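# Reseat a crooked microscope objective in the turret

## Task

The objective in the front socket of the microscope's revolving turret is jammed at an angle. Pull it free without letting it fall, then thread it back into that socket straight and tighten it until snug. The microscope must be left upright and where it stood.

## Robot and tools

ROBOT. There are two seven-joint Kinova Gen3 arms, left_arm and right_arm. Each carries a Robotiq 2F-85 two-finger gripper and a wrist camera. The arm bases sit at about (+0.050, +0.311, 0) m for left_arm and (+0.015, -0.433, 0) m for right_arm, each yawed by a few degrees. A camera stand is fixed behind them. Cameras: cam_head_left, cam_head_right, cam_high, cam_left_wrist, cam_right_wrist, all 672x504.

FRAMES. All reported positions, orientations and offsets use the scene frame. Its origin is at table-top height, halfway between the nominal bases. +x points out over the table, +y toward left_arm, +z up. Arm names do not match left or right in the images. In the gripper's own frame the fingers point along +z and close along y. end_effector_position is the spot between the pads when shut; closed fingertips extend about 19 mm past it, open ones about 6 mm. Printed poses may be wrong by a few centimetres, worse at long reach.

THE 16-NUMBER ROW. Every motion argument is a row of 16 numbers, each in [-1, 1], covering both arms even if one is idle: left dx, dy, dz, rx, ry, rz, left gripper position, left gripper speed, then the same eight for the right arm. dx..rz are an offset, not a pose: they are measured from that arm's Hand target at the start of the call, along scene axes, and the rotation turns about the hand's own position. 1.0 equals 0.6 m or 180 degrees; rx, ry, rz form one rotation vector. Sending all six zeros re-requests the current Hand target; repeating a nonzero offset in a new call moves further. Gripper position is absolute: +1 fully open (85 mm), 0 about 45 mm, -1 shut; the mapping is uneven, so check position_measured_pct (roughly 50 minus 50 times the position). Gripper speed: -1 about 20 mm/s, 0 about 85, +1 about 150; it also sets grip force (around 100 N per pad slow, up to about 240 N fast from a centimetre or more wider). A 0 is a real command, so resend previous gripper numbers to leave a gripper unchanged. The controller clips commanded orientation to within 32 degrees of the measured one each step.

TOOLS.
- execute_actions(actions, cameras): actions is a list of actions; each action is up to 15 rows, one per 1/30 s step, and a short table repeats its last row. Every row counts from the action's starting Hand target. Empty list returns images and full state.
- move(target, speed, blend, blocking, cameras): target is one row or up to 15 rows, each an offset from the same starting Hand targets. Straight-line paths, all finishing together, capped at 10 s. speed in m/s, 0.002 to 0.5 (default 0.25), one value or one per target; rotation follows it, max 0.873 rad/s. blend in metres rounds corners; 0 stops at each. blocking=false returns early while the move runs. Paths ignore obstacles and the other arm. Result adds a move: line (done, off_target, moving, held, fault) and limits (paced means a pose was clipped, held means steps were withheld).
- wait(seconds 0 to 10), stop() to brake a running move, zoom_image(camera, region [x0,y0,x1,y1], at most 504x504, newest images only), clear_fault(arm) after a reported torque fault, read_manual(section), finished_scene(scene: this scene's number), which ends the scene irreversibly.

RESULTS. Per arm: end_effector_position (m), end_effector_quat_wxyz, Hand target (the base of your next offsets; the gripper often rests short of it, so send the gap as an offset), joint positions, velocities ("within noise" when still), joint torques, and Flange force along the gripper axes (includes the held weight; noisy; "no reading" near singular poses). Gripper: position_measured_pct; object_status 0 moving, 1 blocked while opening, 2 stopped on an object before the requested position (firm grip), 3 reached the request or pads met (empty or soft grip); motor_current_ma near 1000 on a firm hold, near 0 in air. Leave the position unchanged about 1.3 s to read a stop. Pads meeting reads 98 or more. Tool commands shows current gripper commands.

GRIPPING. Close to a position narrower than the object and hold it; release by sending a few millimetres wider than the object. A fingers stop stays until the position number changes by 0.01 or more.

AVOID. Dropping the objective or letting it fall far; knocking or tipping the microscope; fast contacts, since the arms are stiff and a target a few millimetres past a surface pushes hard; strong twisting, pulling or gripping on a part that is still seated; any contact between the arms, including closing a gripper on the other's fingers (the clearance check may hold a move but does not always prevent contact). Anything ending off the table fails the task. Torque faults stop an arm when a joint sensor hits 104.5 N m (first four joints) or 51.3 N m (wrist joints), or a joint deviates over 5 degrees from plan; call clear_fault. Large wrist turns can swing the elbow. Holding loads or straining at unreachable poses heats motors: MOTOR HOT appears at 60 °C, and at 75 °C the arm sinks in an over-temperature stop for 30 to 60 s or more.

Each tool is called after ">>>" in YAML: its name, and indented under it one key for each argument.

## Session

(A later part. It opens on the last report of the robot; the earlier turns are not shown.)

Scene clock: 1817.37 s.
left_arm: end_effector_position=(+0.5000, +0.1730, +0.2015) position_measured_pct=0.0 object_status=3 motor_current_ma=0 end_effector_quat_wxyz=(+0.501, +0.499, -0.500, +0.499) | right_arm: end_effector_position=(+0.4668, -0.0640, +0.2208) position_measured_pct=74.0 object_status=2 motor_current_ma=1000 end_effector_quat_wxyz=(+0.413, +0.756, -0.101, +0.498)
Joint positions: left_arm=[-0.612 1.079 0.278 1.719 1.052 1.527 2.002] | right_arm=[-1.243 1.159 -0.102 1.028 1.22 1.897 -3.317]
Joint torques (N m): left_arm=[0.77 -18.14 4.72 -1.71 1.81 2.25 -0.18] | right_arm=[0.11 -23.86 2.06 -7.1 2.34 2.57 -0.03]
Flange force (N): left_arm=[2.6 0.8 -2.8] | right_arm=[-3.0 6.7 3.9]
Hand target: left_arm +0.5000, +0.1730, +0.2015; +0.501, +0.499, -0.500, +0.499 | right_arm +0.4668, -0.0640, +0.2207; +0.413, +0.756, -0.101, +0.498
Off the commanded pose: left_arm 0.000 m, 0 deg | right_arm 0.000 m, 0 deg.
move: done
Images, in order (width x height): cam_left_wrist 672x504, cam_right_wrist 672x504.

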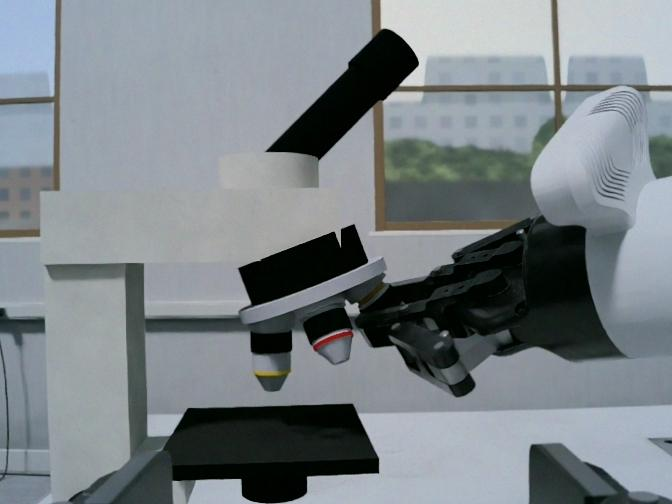

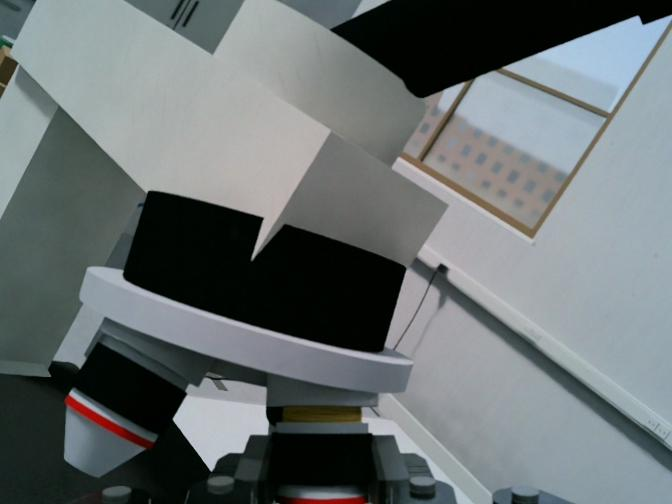

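>>> move:
  target: [0,0,0,0,0,0,1,1, 0.00075,-0.00004,0.0007,0,0,0,-0.6,-1]
  speed: 0.01

>>> move:
  target: [0,0,0,0,0,0,1,1, 0.00032,0.00003,0.00038,0,0,0,-0.6,-1]
  speed: 0.01

>>> move:
  target: [0,0,0,0,0,0,1,1, 0.00021,0.00002,0.00026,0,0,0,-0.6,-1]
  speed: 0.01
  cameras: ["cam_right_wrist","cam_left_wrist"]

>>> zoom_image:
  camera: "cam_right_wrist"
  region: [262, 385, 322, 435]

>>> zoom_image:
  camera: "cam_right_wrist"
  region: [322, 385, 382, 435]

Scene clock: 1829.33 s.
left_arm: end_effector_position=(+0.5000, +0.1730, +0.2015) position_measured_pct=0.0 object_status=3 motor_current_ma=0 end_effector_quat_wxyz=(+0.501, +0.499, -0.500, +0.499) | right_arm: end_effector_position=(+0.4673, -0.0641, +0.2211) position_measured_pct=74.0 object_status=2 motor_current_ma=1000 end_effector_quat_wxyz=(+0.413, +0.756, -0.101, +0.498)
Joint positions: left_arm=[-0.612 1.079 0.278 1.719 1.052 1.527 2.002] | right_arm=[-1.242 1.159 -0.102 1.027 1.221 1.897 -3.315]
Joint torques (N m): left_arm=[0.8 -18.13 4.64 -1.69 1.84 2.29 -0.22] | right_arm=[1.57 -24.97 3.34 -7.39 3.17 2.77 -0.07]
Flange force (N): left_arm=[2.7 0.6 -2.8] | right_arm=[-5.8 6.5 1.6]
Hand target: left_arm +0.5000, +0.1730, +0.2015; +0.501, +0.499, -0.500, +0.499 | right_arm +0.4673, -0.0641, +0.2212; +0.413, +0.756, -0.101, +0.498
Off the commanded pose: left_arm 0.000 m, 0 deg | right_arm 0.000 m, 0 deg.
move: done

Scene clock: 1830.03 s.
left_arm: end_effector_position=(+0.5000, +0.1730, +0.2015) position_measured_pct=0.0 object_status=3 motor_current_ma=0 end_effector_quat_wxyz=(+0.501, +0.499, -0.500, +0.499) | right_arm: end_effector_position=(+0.4675, -0.0641, +0.2214) position_measured_pct=74.0 object_status=2 motor_current_ma=1000 end_effector_quat_wxyz=(+0.413, +0.756, -0.101, +0.498)
Joint positions: left_arm=[-0.612 1.079 0.278 1.719 1.052 1.527 2.002] | right_arm=[-1.242 1.159 -0.102 1.027 1.221 1.897 -3.315]
Joint torques (N m): left_arm=[0.69 -18.22 4.63 -1.66 1.85 2.25 -0.17] | right_arm=[2.85 -26.12 4.54 -7.86 4.19 2.75 -0.06]
Flange force (N): left_arm=[2.4 0.5 -2.7] | right_arm=[-9.1 7.1 -0.4]
Hand target: left_arm +0.5000, +0.1730, +0.2015; +0.501, +0.499, -0.500, +0.499 | right_arm +0.4675, -0.0641, +0.2214; +0.413, +0.756, -0.101, +0.498
Off the commanded pose: left_arm 0.000 m, 0 deg | right_arm 0.000 m, 0 deg.
move: done

Scene clock: 1830.73 s.
left_arm: end_effector_position=(+0.5000, +0.1730, +0.2015) position_measured_pct=0.0 object_status=3 motor_current_ma=0 end_effector_quat_wxyz=(+0.501, +0.499, -0.500, +0.499) | right_arm: end_effector_position=(+0.4676, -0.0640, +0.2215) position_measured_pct=74.0 object_status=2 motor_current_ma=1000 end_effector_quat_wxyz=(+0.413, +0.756, -0.101, +0.498)
Joint positions: left_arm=[-0.612 1.079 0.278 1.719 1.052 1.527 2.002] | right_arm=[-1.242 1.159 -0.102 1.026 1.221 1.897 -3.314]
Joint torques (N m): left_arm=[0.77 -18.18 4.66 -1.65 1.82 2.23 -0.21] | right_arm=[3.57 -26.78 5.24 -8.25 4.81 2.69 -0.06]
Flange force (N): left_arm=[2.6 0.4 -2.9] | right_arm=[-11.2 8.0 -1.3]
Hand target: left_arm +0.5000, +0.1730, +0.2015; +0.501, +0.499, -0.500, +0.499 | right_arm +0.4676, -0.0640, +0.2216; +0.413, +0.756, -0.101, +0.498
Off the commanded pose: left_arm 0.000 m, 0 deg | right_arm 0.000 m, 0 deg.
move: done
Images, in order (width x height): cam_left_wrist 672x504, cam_right_wrist 672x504.

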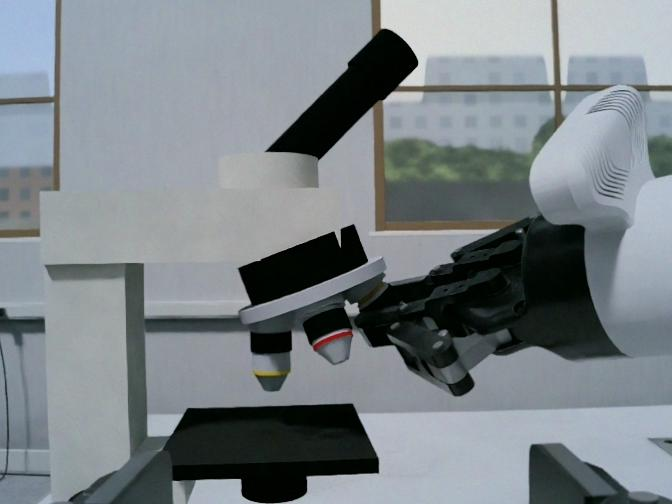

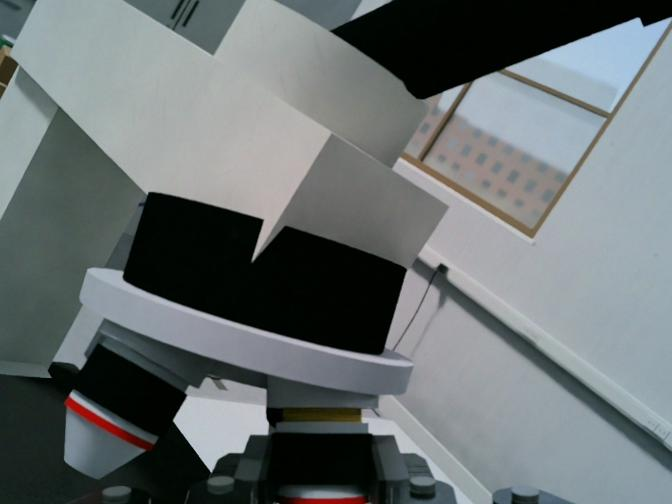

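Scaled by 8.400.

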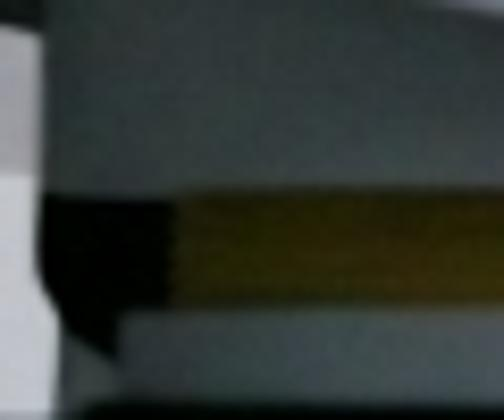

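Scaled by 8.400.

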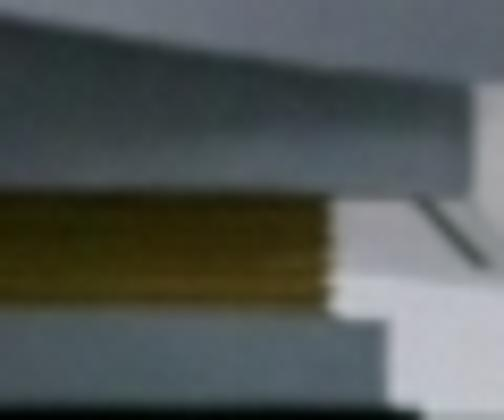

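>>> move:
  target: [0,0,0,0,0,0,1,1, -0.00091,0.00009,-0.00034,-0.00197,0.00213,0.00048,-0.6,-1]
  speed: 0.01

>>> move:
  target: [0,0,0,0,0,0,1,1, 0.00032,0.00003,0.00038,0,0,0,-0.6,-1]
  speed: 0.01

>>> move:
  target: [0,0,0,0,0,0,1,1, 0.00021,0.00002,0.00026,0,0,0,-0.6,-1]
  speed: 0.01
  cameras: ["cam_right_wrist","cam_left_wrist"]

>>> zoom_image:
  camera: "cam_right_wrist"
  region: [262, 385, 322, 435]

>>> zoom_image:
  camera: "cam_right_wrist"
  region: [322, 385, 382, 435]

>>> zoom_image:
  camera: "cam_left_wrist"
  region: [350, 260, 410, 320]

Scene clock: 1865.70 s.
left_arm: end_effector_position=(+0.5000, +0.1730, +0.2015) position_measured_pct=0.0 object_status=3 motor_current_ma=0 end_effector_quat_wxyz=(+0.501, +0.499, -0.500, +0.499) | right_arm: end_effector_position=(+0.4671, -0.0640, +0.2214) position_measured_pct=74.0 object_status=2 motor_current_ma=1000 end_effector_quat_wxyz=(+0.415, +0.757, -0.098, +0.496)
Joint positions: left_arm=[-0.612 1.079 0.278 1.719 1.052 1.527 2.002] | right_arm=[-1.242 1.158 -0.103 1.027 1.221 1.898 -3.306]
Joint torques (N m): left_arm=[0.79 -18.11 4.57 -1.69 1.79 2.24 -0.18] | right_arm=[1.32 -24.89 3.11 -7.21 2.91 3.1 -0.11]
Flange force (N): left_arm=[2.7 0.6 -2.7] | right_arm=[-5.0 5.4 2.2]
Hand target: left_arm +0.5000, +0.1730, +0.2015; +0.501, +0.499, -0.500, +0.499 | right_arm +0.4671, -0.0640, +0.2213; +0.415, +0.757, -0.098, +0.496
Off the commanded pose: left_arm 0.000 m, 0 deg | right_arm 0.000 m, 0 deg.
move: done

Scene clock: 1866.40 s.
left_arm: end_effector_position=(+0.5000, +0.1730, +0.2015) position_measured_pct=0.0 object_status=3 motor_current_ma=0 end_effector_quat_wxyz=(+0.501, +0.499, -0.500, +0.499) | right_arm: end_effector_position=(+0.4672, -0.0640, +0.2215) position_measured_pct=74.0 object_status=2 motor_current_ma=1000 end_effector_quat_wxyz=(+0.415, +0.757, -0.098, +0.496)
Joint positions: left_arm=[-0.612 1.079 0.278 1.719 1.052 1.527 2.002] | right_arm=[-1.242 1.158 -0.102 1.027 1.221 1.898 -3.305]
Joint torques (N m): left_arm=[0.8 -18.13 4.63 -1.67 1.82 2.25 -0.23] | right_arm=[1.98 -25.43 3.75 -7.51 3.48 2.89 -0.08]
Flange force (N): left_arm=[2.7 0.5 -2.8] | right_arm=[-6.8 6.1 1.0]
Hand target: left_arm +0.5000, +0.1730, +0.2015; +0.501, +0.499, -0.500, +0.499 | right_arm +0.4673, -0.0640, +0.2216; +0.415, +0.757, -0.098, +0.496
Off the commanded pose: left_arm 0.000 m, 0 deg | right_arm 0.000 m, 0 deg.
move: done

Scene clock: 1867.10 s.
left_arm: end_effector_position=(+0.5000, +0.1730, +0.2015) position_measured_pct=0.0 object_status=3 motor_current_ma=0 end_effector_quat_wxyz=(+0.501, +0.499, -0.500, +0.499) | right_arm: end_effector_position=(+0.4674, -0.0640, +0.2217) position_measured_pct=74.0 object_status=2 motor_current_ma=1000 end_effector_quat_wxyz=(+0.415, +0.757, -0.098, +0.496)
Joint positions: left_arm=[-0.612 1.079 0.278 1.719 1.052 1.527 2.002] | right_arm=[-1.242 1.158 -0.102 1.026 1.221 1.898 -3.305]
Joint torques (N m): left_arm=[0.81 -18.04 4.65 -1.61 1.84 2.22 -0.22] | right_arm=[2.81 -26.01 4.52 -7.67 3.94 3.03 -0.09]
Flange force (N): left_arm=[2.9 0.4 -3.0] | right_arm=[-8.4 6.2 -0.2]
Hand target: left_arm +0.5000, +0.1730, +0.2015; +0.501, +0.499, -0.500, +0.499 | right_arm +0.4674, -0.0640, +0.2217; +0.415, +0.757, -0.098, +0.496
Off the commanded pose: left_arm 0.000 m, 0 deg | right_arm 0.000 m, 0 deg.
move: done
Images, in order (width x height): cam_left_wrist 672x504, cam_right_wrist 672x504.

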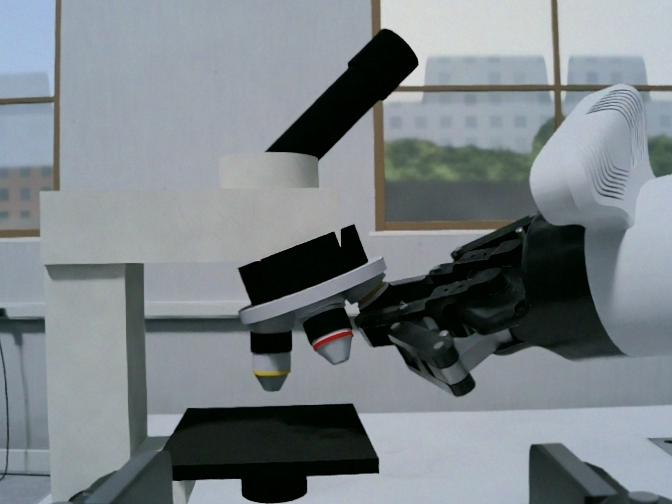

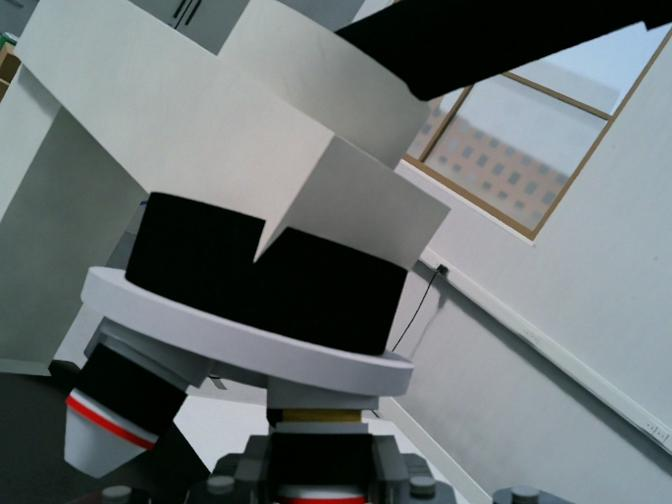

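Scaled by 8.400.

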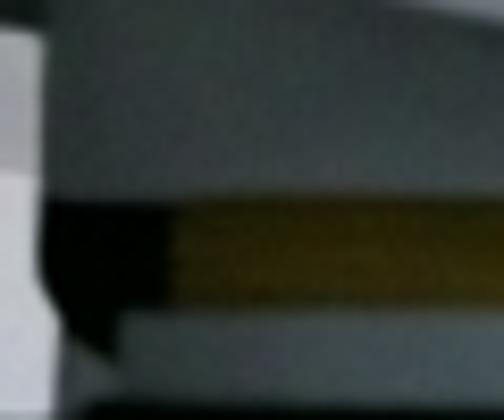

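Scaled by 8.400.

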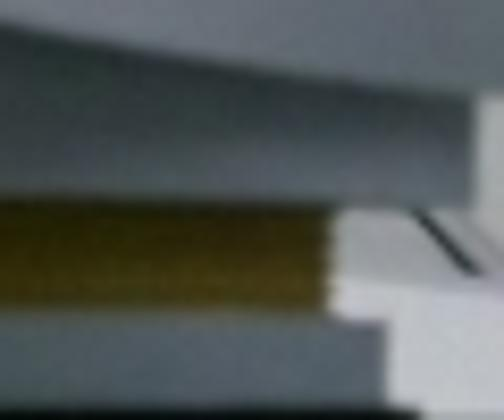

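Scaled by 8.400.

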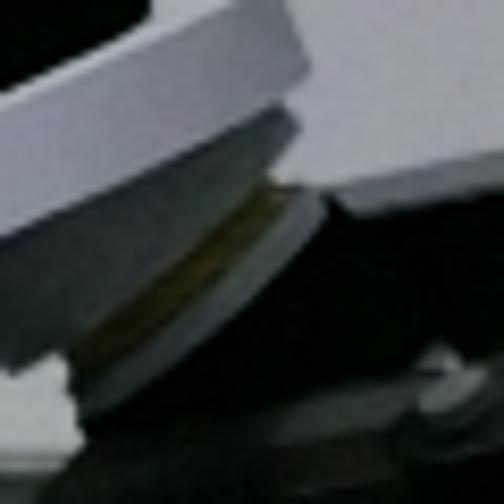

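>>> move:
  target:
    - [0,0,0,0,0,0,1,1, -0.00207,-0.0067,0.00225,0.09951,0.00964,0.11916,-0.6,-1]
    - [0,0,0,0,0,0,1,1, -0.00155,-0.01202,0.00228,0.17769,0.01722,0.21278,-0.6,-1]
    - [0,0,0,0,0,0,1,1, -0.00007,-0.0165,0.00127,0.25588,0.0248,0.3064,-0.6,-1]
    - [0,0,0,0,0,0,1,1, 0.00237,-0.02008,-0.00063,0.33762,0.03272,0.40428,-0.6,-1]
  speed: 0.2
  blend: 0.002
  cameras: ["cam_right_wrist","cam_left_wrist"]

>>> zoom_image:
  camera: "cam_right_wrist"
  region: [262, 385, 322, 435]

>>> zoom_image:
  camera: "cam_right_wrist"
  region: [322, 385, 382, 435]

Scene clock: 1909.60 s.
left_arm: end_effector_position=(+0.5000, +0.1730, +0.2015) position_measured_pct=0.0 object_status=3 motor_current_ma=0 end_effector_quat_wxyz=(+0.501, +0.499, -0.500, +0.499) | right_arm: end_effector_position=(+0.4688, -0.0760, +0.2214) position_measured_pct=74.0 object_status=2 motor_current_ma=1000 end_effector_quat_wxyz=(-0.352, +0.785, +0.147, +0.489)
Joint positions: left_arm=[-0.612 1.079 0.278 1.719 1.052 1.527 2.002] | right_arm=[-0.37 0.676 -0.396 2.39 3.261 1.142 -4.914]
Joint torques (N m): left_arm=[0.75 -18.15 4.56 -1.7 1.86 2.2 -0.22] | right_arm=[1.35 -17.5 -2.18 -7.78 0.51 5.26 -0.07]
Flange force (N): left_arm=[2.7 0.5 -2.8] | right_arm=[-3.1 -2.4 -4.0]
Hand target: left_arm +0.5000, +0.1730, +0.2015; +0.501, +0.499, -0.500, +0.499 | right_arm +0.4688, -0.0760, +0.2213; -0.352, +0.785, +0.147, +0.489
Off the commanded pose: left_arm 0.000 m, 0 deg | right_arm 0.000 m, 0 deg.
move: done
Images, in order (width x height): cam_left_wrist 672x504, cam_right_wrist 672x504.

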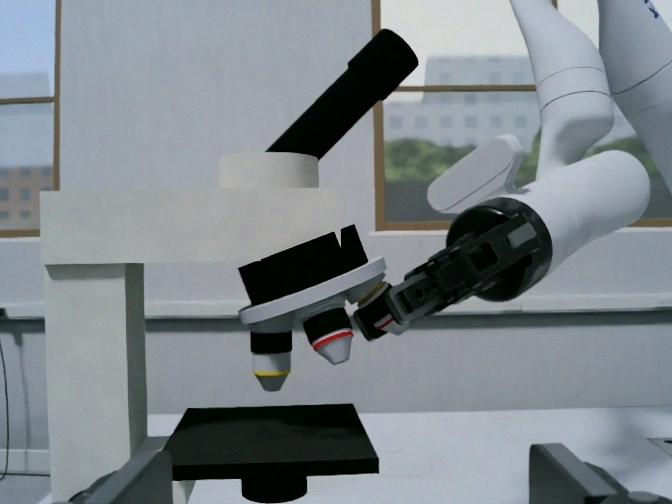

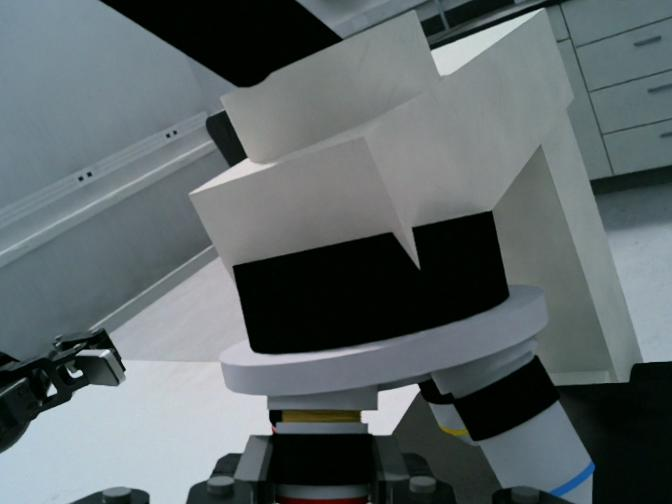

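Scaled by 8.400.

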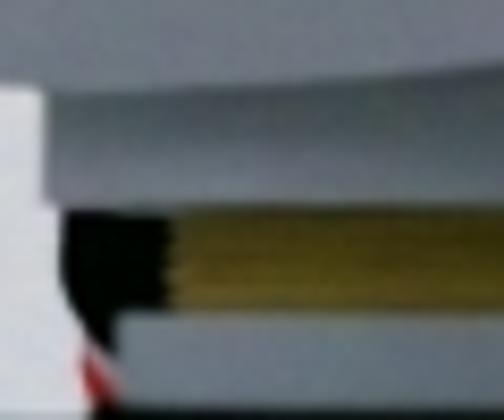

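Scaled by 8.400.

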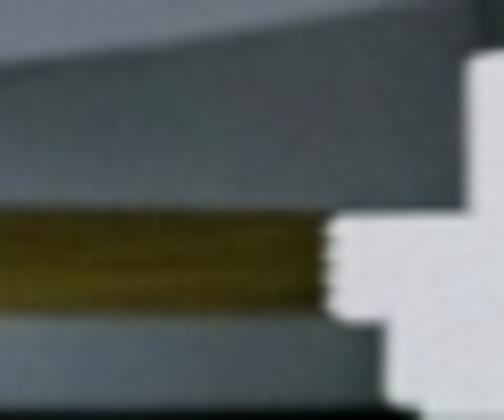

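>>> move:
  target: [0,0,0,0,0,0,1,1, 0.002,-0.00148,-0.00165,0.05331,0.00517,0.06383,-0.6,-1]
  speed: 0.1
  cameras: ["cam_right_wrist","cam_left_wrist"]

>>> zoom_image:
  camera: "cam_right_wrist"
  region: [262, 385, 322, 435]

>>> zoom_image:
  camera: "cam_right_wrist"
  region: [322, 385, 382, 435]

>>> move:
  target: [0,0,0,0,0,0,1,1, -0.00043,-0.00004,-0.00051,0,0,0,-0.6,-1]
  speed: 0.01

>>> move:
  target: [0,0,0,0,0,0,1,1, -0.00032,-0.00003,-0.00038,0,0,0,-0.6,-1]
  speed: 0.01
  cameras: ["cam_right_wrist"]

>>> zoom_image:
  camera: "cam_right_wrist"
  region: [262, 385, 322, 435]

Scene clock: 1925.60 s.
left_arm: end_effector_position=(+0.5000, +0.1730, +0.2015) position_measured_pct=0.0 object_status=3 motor_current_ma=0 end_effector_quat_wxyz=(+0.501, +0.499, -0.500, +0.499) | right_arm: end_effector_position=(+0.4700, -0.0769, +0.2204) position_measured_pct=74.0 object_status=2 motor_current_ma=1000 end_effector_quat_wxyz=(-0.464, +0.738, +0.180, +0.455)
Joint positions: left_arm=[-0.612 1.079 0.278 1.719 1.052 1.527 2.002] | right_arm=[-0.132 0.82 -0.415 2.302 3.771 1.183 -5.061]
Joint torques (N m): left_arm=[0.72 -18.19 4.62 -1.66 1.75 2.23 -0.27] | right_arm=[1.4 -18.56 -4.71 -7.73 0.01 5.86 -0.04]
Flange force (N): left_arm=[2.7 0.2 -2.7] | right_arm=[-5.6 -3.0 -5.1]
Hand target: left_arm +0.5000, +0.1730, +0.2015; +0.501, +0.499, -0.500, +0.499 | right_arm +0.4700, -0.0769, +0.2204; -0.464, +0.738, +0.180, +0.455
Off the commanded pose: left_arm 0.000 m, 0 deg | right_arm 0.000 m, 0 deg.
move: done
Images, in order (width x height): cam_left_wrist 672x504, cam_right_wrist 672x504.

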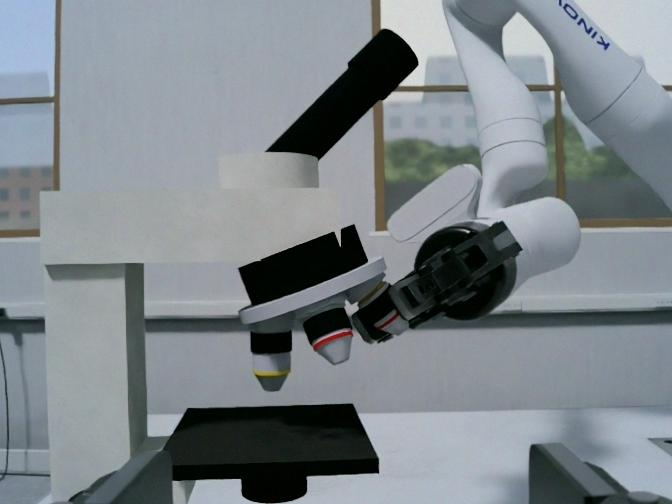

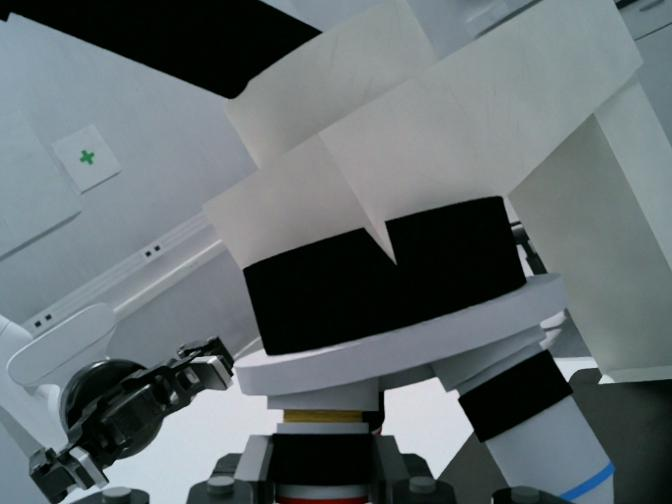

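Scaled by 8.400.

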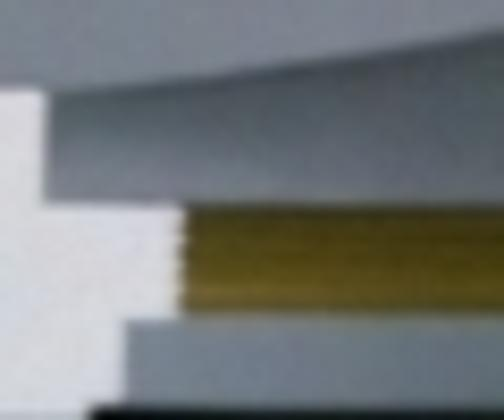

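Scaled by 8.400.

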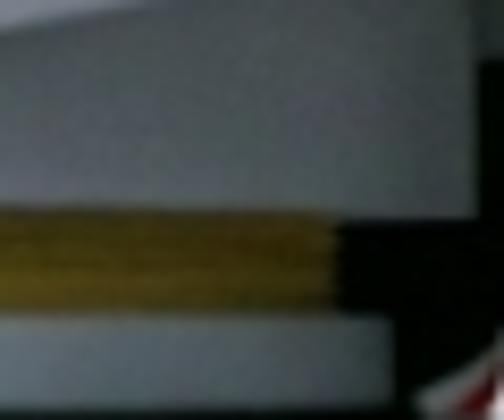

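Scene clock: 1926.30 s.
left_arm: end_effector_position=(+0.5000, +0.1730, +0.2015) position_measured_pct=0.0 object_status=3 motor_current_ma=0 end_effector_quat_wxyz=(+0.501, +0.499, -0.500, +0.499) | right_arm: end_effector_position=(+0.4698, -0.0769, +0.2201) position_measured_pct=74.0 object_status=2 motor_current_ma=1000 end_effector_quat_wxyz=(-0.464, +0.738, +0.180, +0.455)
Joint positions: left_arm=[-0.612 1.079 0.278 1.719 1.052 1.527 2.002] | right_arm=[-0.133 0.821 -0.415 2.303 3.77 1.185 -5.06]
Joint torques (N m): left_arm=[0.73 -18.19 4.61 -1.62 1.85 2.18 -0.22] | right_arm=[1.11 -16.49 -3.76 -5.08 0.24 4.23 -0.07]
Flange force (N): left_arm=[2.6 0.2 -3.0] | right_arm=[-1.3 -3.5 -2.2]
Hand target: left_arm +0.5000, +0.1730, +0.2015; +0.501, +0.499, -0.500, +0.499 | right_arm +0.4697, -0.0769, +0.2200; -0.464, +0.738, +0.180, +0.455
Off the commanded pose: left_arm 0.000 m, 0 deg | right_arm 0.000 m, 0 deg.
move: done

Scene clock: 1927.00 s.
left_arm: end_effector_position=(+0.5000, +0.1730, +0.2015) position_measured_pct=0.0 object_status=3 motor_current_ma=0 end_effector_quat_wxyz=(+0.501, +0.499, -0.500, +0.499) | right_arm: end_effector_position=(+0.4696, -0.0769, +0.2198) position_measured_pct=74.0 object_status=2 motor_current_ma=1000 end_effector_quat_wxyz=(-0.464, +0.738, +0.180, +0.455)
Joint positions: left_arm=[-0.612 1.079 0.278 1.719 1.052 1.527 2.002] | right_arm=[-0.133 0.822 -0.415 2.304 3.77 1.186 -5.059]
Joint torques (N m): left_arm=[0.73 -18.14 4.65 -1.59 1.8 2.25 -0.2] | right_arm=[0.47 -15.15 -3.53 -3.52 0.56 3.26 -0.05]
Flange force (N): left_arm=[2.6 0.2 -2.8] | right_arm=[1.8 -3.5 -1.4]
Hand target: left_arm +0.5000, +0.1730, +0.2015; +0.501, +0.499, -0.500, +0.499 | right_arm +0.4695, -0.0769, +0.2198; -0.464, +0.738, +0.180, +0.455
Off the commanded pose: left_arm 0.000 m, 0 deg | right_arm 0.000 m, 0 deg.
move: done
Images, in order (width x height): cam_right_wrist 672x504.

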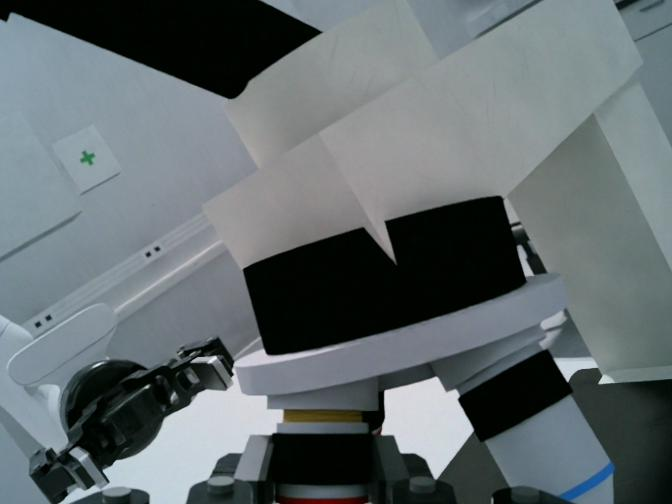

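Scaled by 8.400.

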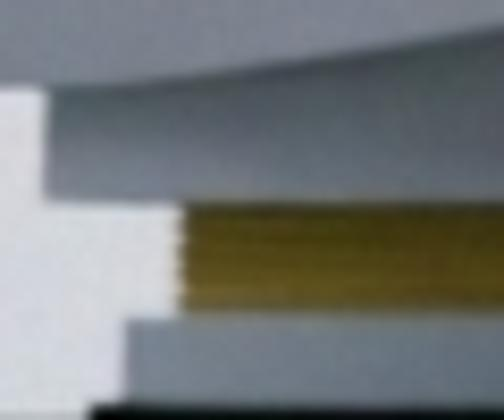

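>>> move:
  target: [0,0,0,0,0,0,1,1, -0.00032,-0.00003,-0.00038,0,0,0,-0.6,-1]
  speed: 0.01
  cameras: ["cam_right_wrist"]

>>> zoom_image:
  camera: "cam_right_wrist"
  region: [262, 385, 322, 435]

>>> zoom_image:
  camera: "cam_right_wrist"
  region: [322, 385, 382, 435]

Scene clock: 1934.20 s.
left_arm: end_effector_position=(+0.5000, +0.1730, +0.2015) position_measured_pct=0.0 object_status=3 motor_current_ma=0 end_effector_quat_wxyz=(+0.501, +0.499, -0.500, +0.499) | right_arm: end_effector_position=(+0.4694, -0.0770, +0.2196) position_measured_pct=74.0 object_status=2 motor_current_ma=1000 end_effector_quat_wxyz=(-0.464, +0.738, +0.180, +0.455)
Joint positions: left_arm=[-0.612 1.079 0.278 1.719 1.052 1.527 2.002] | right_arm=[-0.133 0.823 -0.415 2.304 3.77 1.186 -5.058]
Joint torques (N m): left_arm=[0.72 -18.09 4.59 -1.71 1.87 2.2 -0.2] | right_arm=[0.14 -15.66 -4.08 -3.74 0.71 3.6 -0.02]
Flange force (N): left_arm=[2.8 0.6 -2.8] | right_arm=[1.3 -2.3 -1.6]
Hand target: left_arm +0.5000, +0.1730, +0.2015; +0.501, +0.499, -0.500, +0.499 | right_arm +0.4694, -0.0770, +0.2196; -0.464, +0.738, +0.180, +0.455
Off the commanded pose: left_arm 0.000 m, 0 deg | right_arm 0.000 m, 0 deg.
move: done
Images, in order (width x height): cam_right_wrist 672x504.

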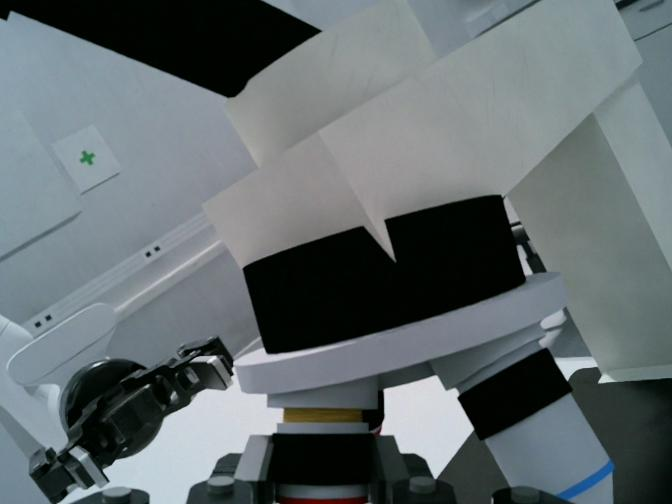

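Scaled by 8.400.

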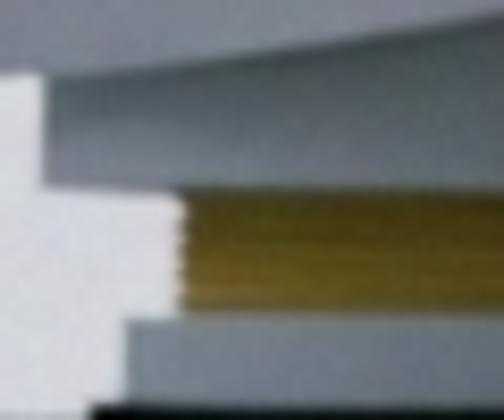

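Scaled by 8.400.

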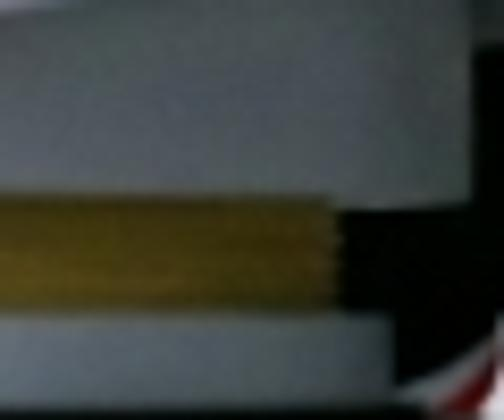

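>>> move:
  target: [0,0,0,0,0,0,1,1, 0.00077,-0.00013,0.00111,0,0,0,-0.6,-1]
  speed: 0.01

>>> move:
  target: [0,0,0,0,0,0,1,1, 0.00043,0.00004,0.00051,0,0,0,-0.6,-1]
  speed: 0.01

>>> move:
  target: [0,0,0,0,0,0,1,1, 0.00021,0.00002,0.00026,0,0,0,-0.6,-1]
  speed: 0.01
  cameras: ["cam_right_wrist"]

>>> zoom_image:
  camera: "cam_right_wrist"
  region: [262, 385, 322, 435]

>>> zoom_image:
  camera: "cam_right_wrist"
  region: [322, 385, 382, 435]

Scene clock: 2270.20 s.
left_arm: end_effector_position=(+0.5000, +0.1730, +0.2015) position_measured_pct=0.0 object_status=3 motor_current_ma=0 end_effector_quat_wxyz=(+0.501, +0.499, -0.500, +0.499) | right_arm: end_effector_position=(+0.4698, -0.0770, +0.2202) position_measured_pct=74.0 object_status=2 motor_current_ma=1000 end_effector_quat_wxyz=(-0.464, +0.738, +0.180, +0.455)
Joint positions: left_arm=[-0.612 1.079 0.278 1.719 1.052 1.527 2.002] | right_arm=[-0.132 0.821 -0.415 2.303 3.771 1.184 -5.061]
Joint torques (N m): left_arm=[0.78 -18.17 4.65 -1.66 1.85 2.22 -0.16] | right_arm=[1.82 -17.72 -3.87 -5.5 0.27 5.03 -0.06]
Flange force (N): left_arm=[2.5 0.6 -2.9] | right_arm=[-3.6 -3.1 -0.1]
Hand target: left_arm +0.5000, +0.1730, +0.2015; +0.501, +0.499, -0.500, +0.499 | right_arm +0.4698, -0.0770, +0.2203; -0.464, +0.738, +0.180, +0.455
Off the commanded pose: left_arm 0.000 m, 0 deg | right_arm 0.000 m, 0 deg.
move: done

Scene clock: 2270.90 s.
left_arm: end_effector_position=(+0.5000, +0.1730, +0.2015) position_measured_pct=0.0 object_status=3 motor_current_ma=0 end_effector_quat_wxyz=(+0.501, +0.499, -0.500, +0.499) | right_arm: end_effector_position=(+0.4701, -0.0770, +0.2206) position_measured_pct=74.0 object_status=2 motor_current_ma=1000 end_effector_quat_wxyz=(-0.464, +0.738, +0.180, +0.455)
Joint positions: left_arm=[-0.612 1.079 0.278 1.719 1.052 1.527 2.002] | right_arm=[-0.132 0.82 -0.415 2.302 3.771 1.183 -5.062]
Joint torques (N m): left_arm=[0.79 -18.05 4.7 -1.69 1.84 2.23 -0.21] | right_arm=[2.57 -19.6 -4.25 -7.96 -0.26 6.43 -0.03]
Flange force (N): left_arm=[2.9 0.7 -2.9] | right_arm=[-7.9 -3.0 -2.3]
Hand target: left_arm +0.5000, +0.1730, +0.2015; +0.501, +0.499, -0.500, +0.499 | right_arm +0.4701, -0.0770, +0.2206; -0.464, +0.738, +0.180, +0.455
Off the commanded pose: left_arm 0.000 m, 0 deg | right_arm 0.000 m, 0 deg.
move: done

Scene clock: 2271.60 s.
left_arm: end_effector_position=(+0.5000, +0.1730, +0.2015) position_measured_pct=0.0 object_status=3 motor_current_ma=0 end_effector_quat_wxyz=(+0.501, +0.499, -0.500, +0.499) | right_arm: end_effector_position=(+0.4702, -0.0770, +0.2207) position_measured_pct=74.0 object_status=2 motor_current_ma=1000 end_effector_quat_wxyz=(-0.464, +0.738, +0.180, +0.455)
Joint positions: left_arm=[-0.612 1.079 0.278 1.719 1.052 1.527 2.002] | right_arm=[-0.132 0.819 -0.416 2.302 3.771 1.182 -5.063]
Joint torques (N m): left_arm=[0.82 -18.14 4.55 -1.69 1.81 2.23 -0.18] | right_arm=[2.36 -19.98 -4.72 -8.2 -0.07 6.66 -0.05]
Flange force (N): left_arm=[2.7 0.7 -2.8] | right_arm=[-8.7 -2.5 -2.5]
Hand target: left_arm +0.5000, +0.1730, +0.2015; +0.501, +0.499, -0.500, +0.499 | right_arm +0.4702, -0.0770, +0.2207; -0.464, +0.738, +0.180, +0.455
Off the commanded pose: left_arm 0.000 m, 0 deg | right_arm 0.000 m, 0 deg.
move: done
Images, in order (width x height): cam_right_wrist 672x504.

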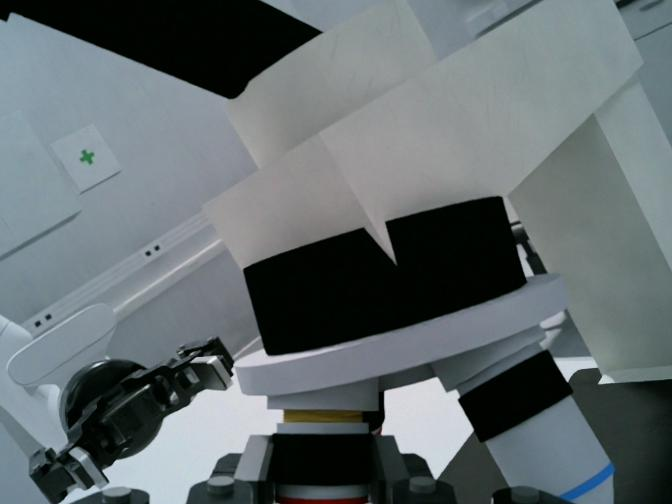

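Scaled by 8.400.

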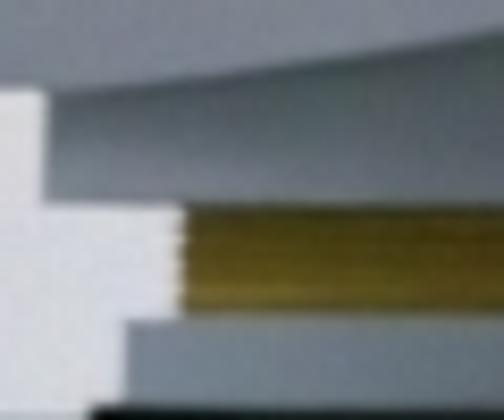

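Scaled by 8.400.

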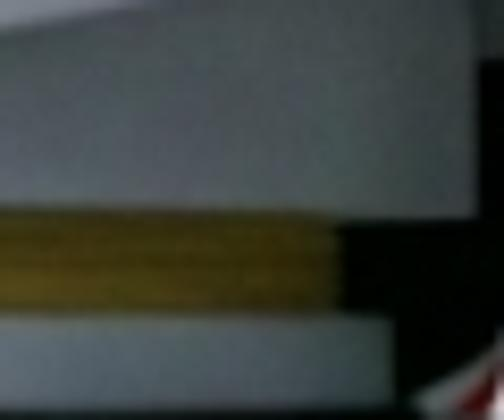

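>>> move:
  target: [0,0,0,0,0,0,1,1,-0.00064,-0.00006,-0.00077,0,0,0,-0.6,-1]
  speed: 0.02
  cameras: ["cam_left_wrist","cam_right_wrist"]

Scene clock: 2348.17 s.
left_arm: end_effector_position=(+0.5000, +0.1730, +0.2015) position_measured_pct=0.0 object_status=3 motor_current_ma=0 end_effector_quat_wxyz=(+0.501, +0.499, -0.500, +0.499) | right_arm: end_effector_position=(+0.4698, -0.0770, +0.2203) position_measured_pct=74.0 object_status=2 motor_current_ma=1000 end_effector_quat_wxyz=(-0.464, +0.738, +0.180, +0.455)
Joint positions: left_arm=[-0.612 1.079 0.278 1.719 1.052 1.527 2.002] | right_arm=[-0.132 0.82 -0.415 2.303 3.771 1.184 -5.061]
Joint torques (N m): left_arm=[0.78 -18.09 4.68 -1.63 1.81 2.26 -0.2] | right_arm=[1.96 -18.08 -4.01 -5.87 0.16 5.37 0.01]
Flange force (N): left_arm=[2.7 0.4 -2.9] | right_arm=[-3.9 -2.7 -0.2]
Hand target: left_arm +0.5000, +0.1730, +0.2015; +0.501, +0.499, -0.500, +0.499 | right_arm +0.4698, -0.0770, +0.2203; -0.464, +0.738, +0.180, +0.455
Off the commanded pose: left_arm 0.000 m, 0 deg | right_arm 0.000 m, 0 deg.
move: done
Images, in order (width x height): cam_left_wrist 672x504, cam_right_wrist 672x504.

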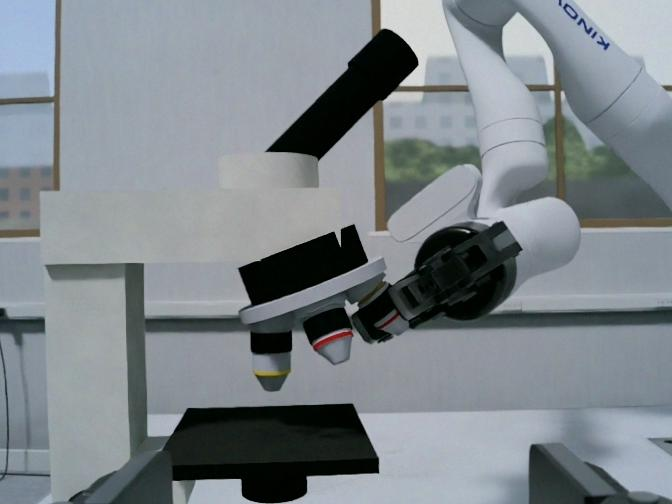

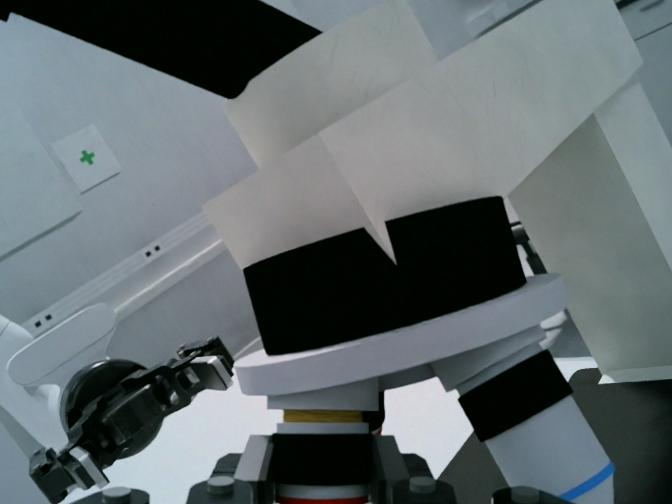

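>>> move:
  target: [0,0,0,0,0,0,1,1,-0.00043,-0.00004,-0.00051,0,0,0,-0.6,-1]
  speed: 0.02
  cameras: ["cam_right_wrist"]

>>> zoom_image:
  camera: "cam_right_wrist"
  region: [262, 385, 322, 435]

>>> execute_actions:
  actions: []
  cameras: []

Scene clock: 2355.03 s.
left_arm: end_effector_position=(+0.5000, +0.1730, +0.2015) position_measured_pct=0.0 object_status=3 motor_current_ma=0 end_effector_quat_wxyz=(+0.501, +0.499, -0.500, +0.499) | right_arm: end_effector_position=(+0.4696, -0.0771, +0.2200) position_measured_pct=74.0 object_status=2 motor_current_ma=1000 end_effector_quat_wxyz=(-0.464, +0.738, +0.180, +0.455)
Joint positions: left_arm=[-0.612 1.079 0.278 1.719 1.052 1.527 2.002] | right_arm=[-0.132 0.821 -0.415 2.304 3.77 1.185 -5.059]
Joint torques (N m): left_arm=[0.78 -18.1 4.68 -1.59 1.84 2.24 -0.2] | right_arm=[0.93 -16.14 -3.67 -3.85 0.52 3.94 0.02]
Flange force (N): left_arm=[2.7 0.3 -3.0] | right_arm=[0.5 -2.7 0.2]
Hand target: left_arm +0.5000, +0.1730, +0.2015; +0.501, +0.499, -0.500, +0.499 | right_arm +0.4696, -0.0771, +0.2199; -0.464, +0.738, +0.180, +0.455
Off the commanded pose: left_arm 0.000 m, 0 deg | right_arm 0.000 m, 0 deg.
move: done
Images, in order (width x height): cam_right_wrist 672x504.

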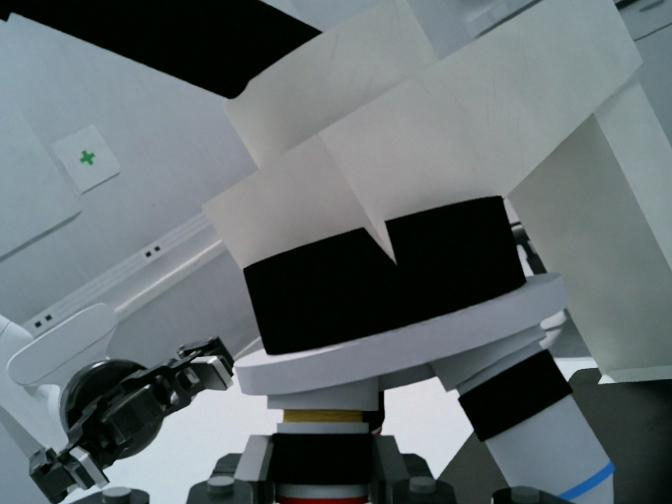

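Scaled by 8.400.

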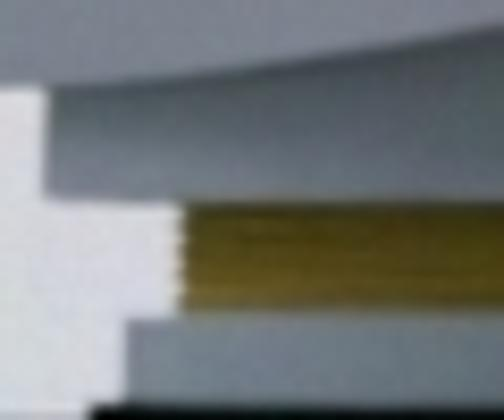

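Scene clock: 2355.03 s.
left_arm: end_effector_position=(+0.5000, +0.1730, +0.2015) position_measured_pct=0.0 object_status=3 motor_current_ma=0 end_effector_quat_wxyz=(+0.501, +0.499, -0.500, +0.499) | right_arm: end_effector_position=(+0.4696, -0.0771, +0.2200) position_measured_pct=74.0 object_status=2 motor_current_ma=1000 end_effector_quat_wxyz=(-0.464, +0.738, +0.180, +0.455)
Joint positions: left_arm=[-0.612 1.079 0.278 1.719 1.052 1.527 2.002] | right_arm=[-0.132 0.821 -0.415 2.304 3.77 1.185 -5.059]
Joint velocities: within noise
Joint torques (N m): left_arm=[0.78 -18.1 4.68 -1.59 1.84 2.24 -0.2] | right_arm=[0.93 -16.14 -3.67 -3.85 0.52 3.94 0.02]
Flange force (N): left_arm=[2.7 0.3 -3.0] | right_arm=[0.5 -2.7 0.2]
Hand target: left_arm +0.5000, +0.1730, +0.2015; +0.501, +0.499, -0.500, +0.499 | right_arm +0.4696, -0.0771, +0.2199; -0.464, +0.738, +0.180, +0.455
Tool commands: left_gripper/position=+1.0 left_gripper/speed=+1.0 right_gripper/position=-0.6 right_gripper/speed=-1.0
Off the commanded pose: left_arm 0.000 m, 0 deg | right_arm 0.000 m, 0 deg.
No camera images: "cameras" was empty.

>>> move:
  target: [0,0,0,0,0,0,1,1,-0.00043,-0.00004,-0.00051,0,0,0,-0.6,-1]
  speed: 0.02
  cameras: ["cam_right_wrist"]

>>> zoom_image:
  camera: "cam_right_wrist"
  region: [262, 385, 322, 435]

Scene clock: 2363.03 s.
left_arm: end_effector_position=(+0.5000, +0.1730, +0.2015) position_measured_pct=0.0 object_status=3 motor_current_ma=0 end_effector_quat_wxyz=(+0.501, +0.499, -0.500, +0.499) | right_arm: end_effector_position=(+0.4693, -0.0771, +0.2196) position_measured_pct=74.0 object_status=2 motor_current_ma=1000 end_effector_quat_wxyz=(-0.464, +0.738, +0.180, +0.455)
Joint positions: left_arm=[-0.612 1.079 0.278 1.719 1.052 1.527 2.002] | right_arm=[-0.132 0.822 -0.415 2.305 3.77 1.186 -5.058]
Joint torques (N m): left_arm=[0.78 -18.06 4.62 -1.74 1.83 2.24 -0.19] | right_arm=[0.26 -15.67 -3.97 -3.74 0.73 3.57 -0.05]
Flange force (N): left_arm=[2.9 0.9 -2.7] | right_arm=[1.0 -2.7 -1.4]
Hand target: left_arm +0.5000, +0.1730, +0.2015; +0.501, +0.499, -0.500, +0.499 | right_arm +0.4693, -0.0771, +0.2196; -0.464, +0.738, +0.180, +0.455
Off the commanded pose: left_arm 0.000 m, 0 deg | right_arm 0.000 m, 0 deg.
move: done
Images, in order (width x height): cam_right_wrist 672x504.

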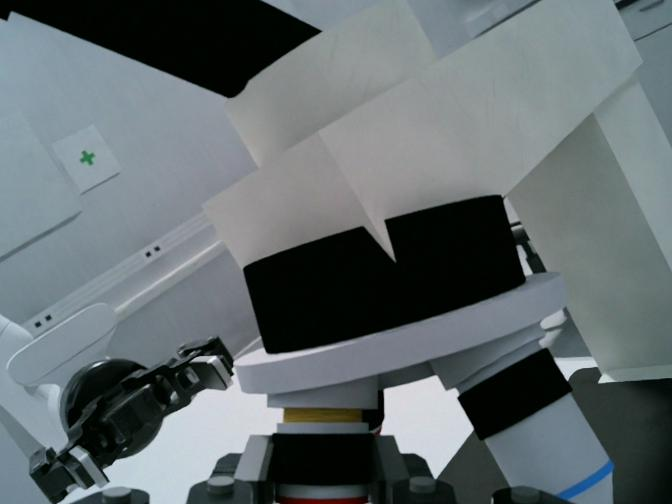

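Scaled by 8.400.

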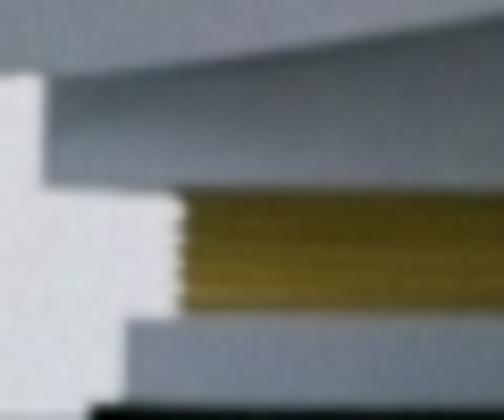

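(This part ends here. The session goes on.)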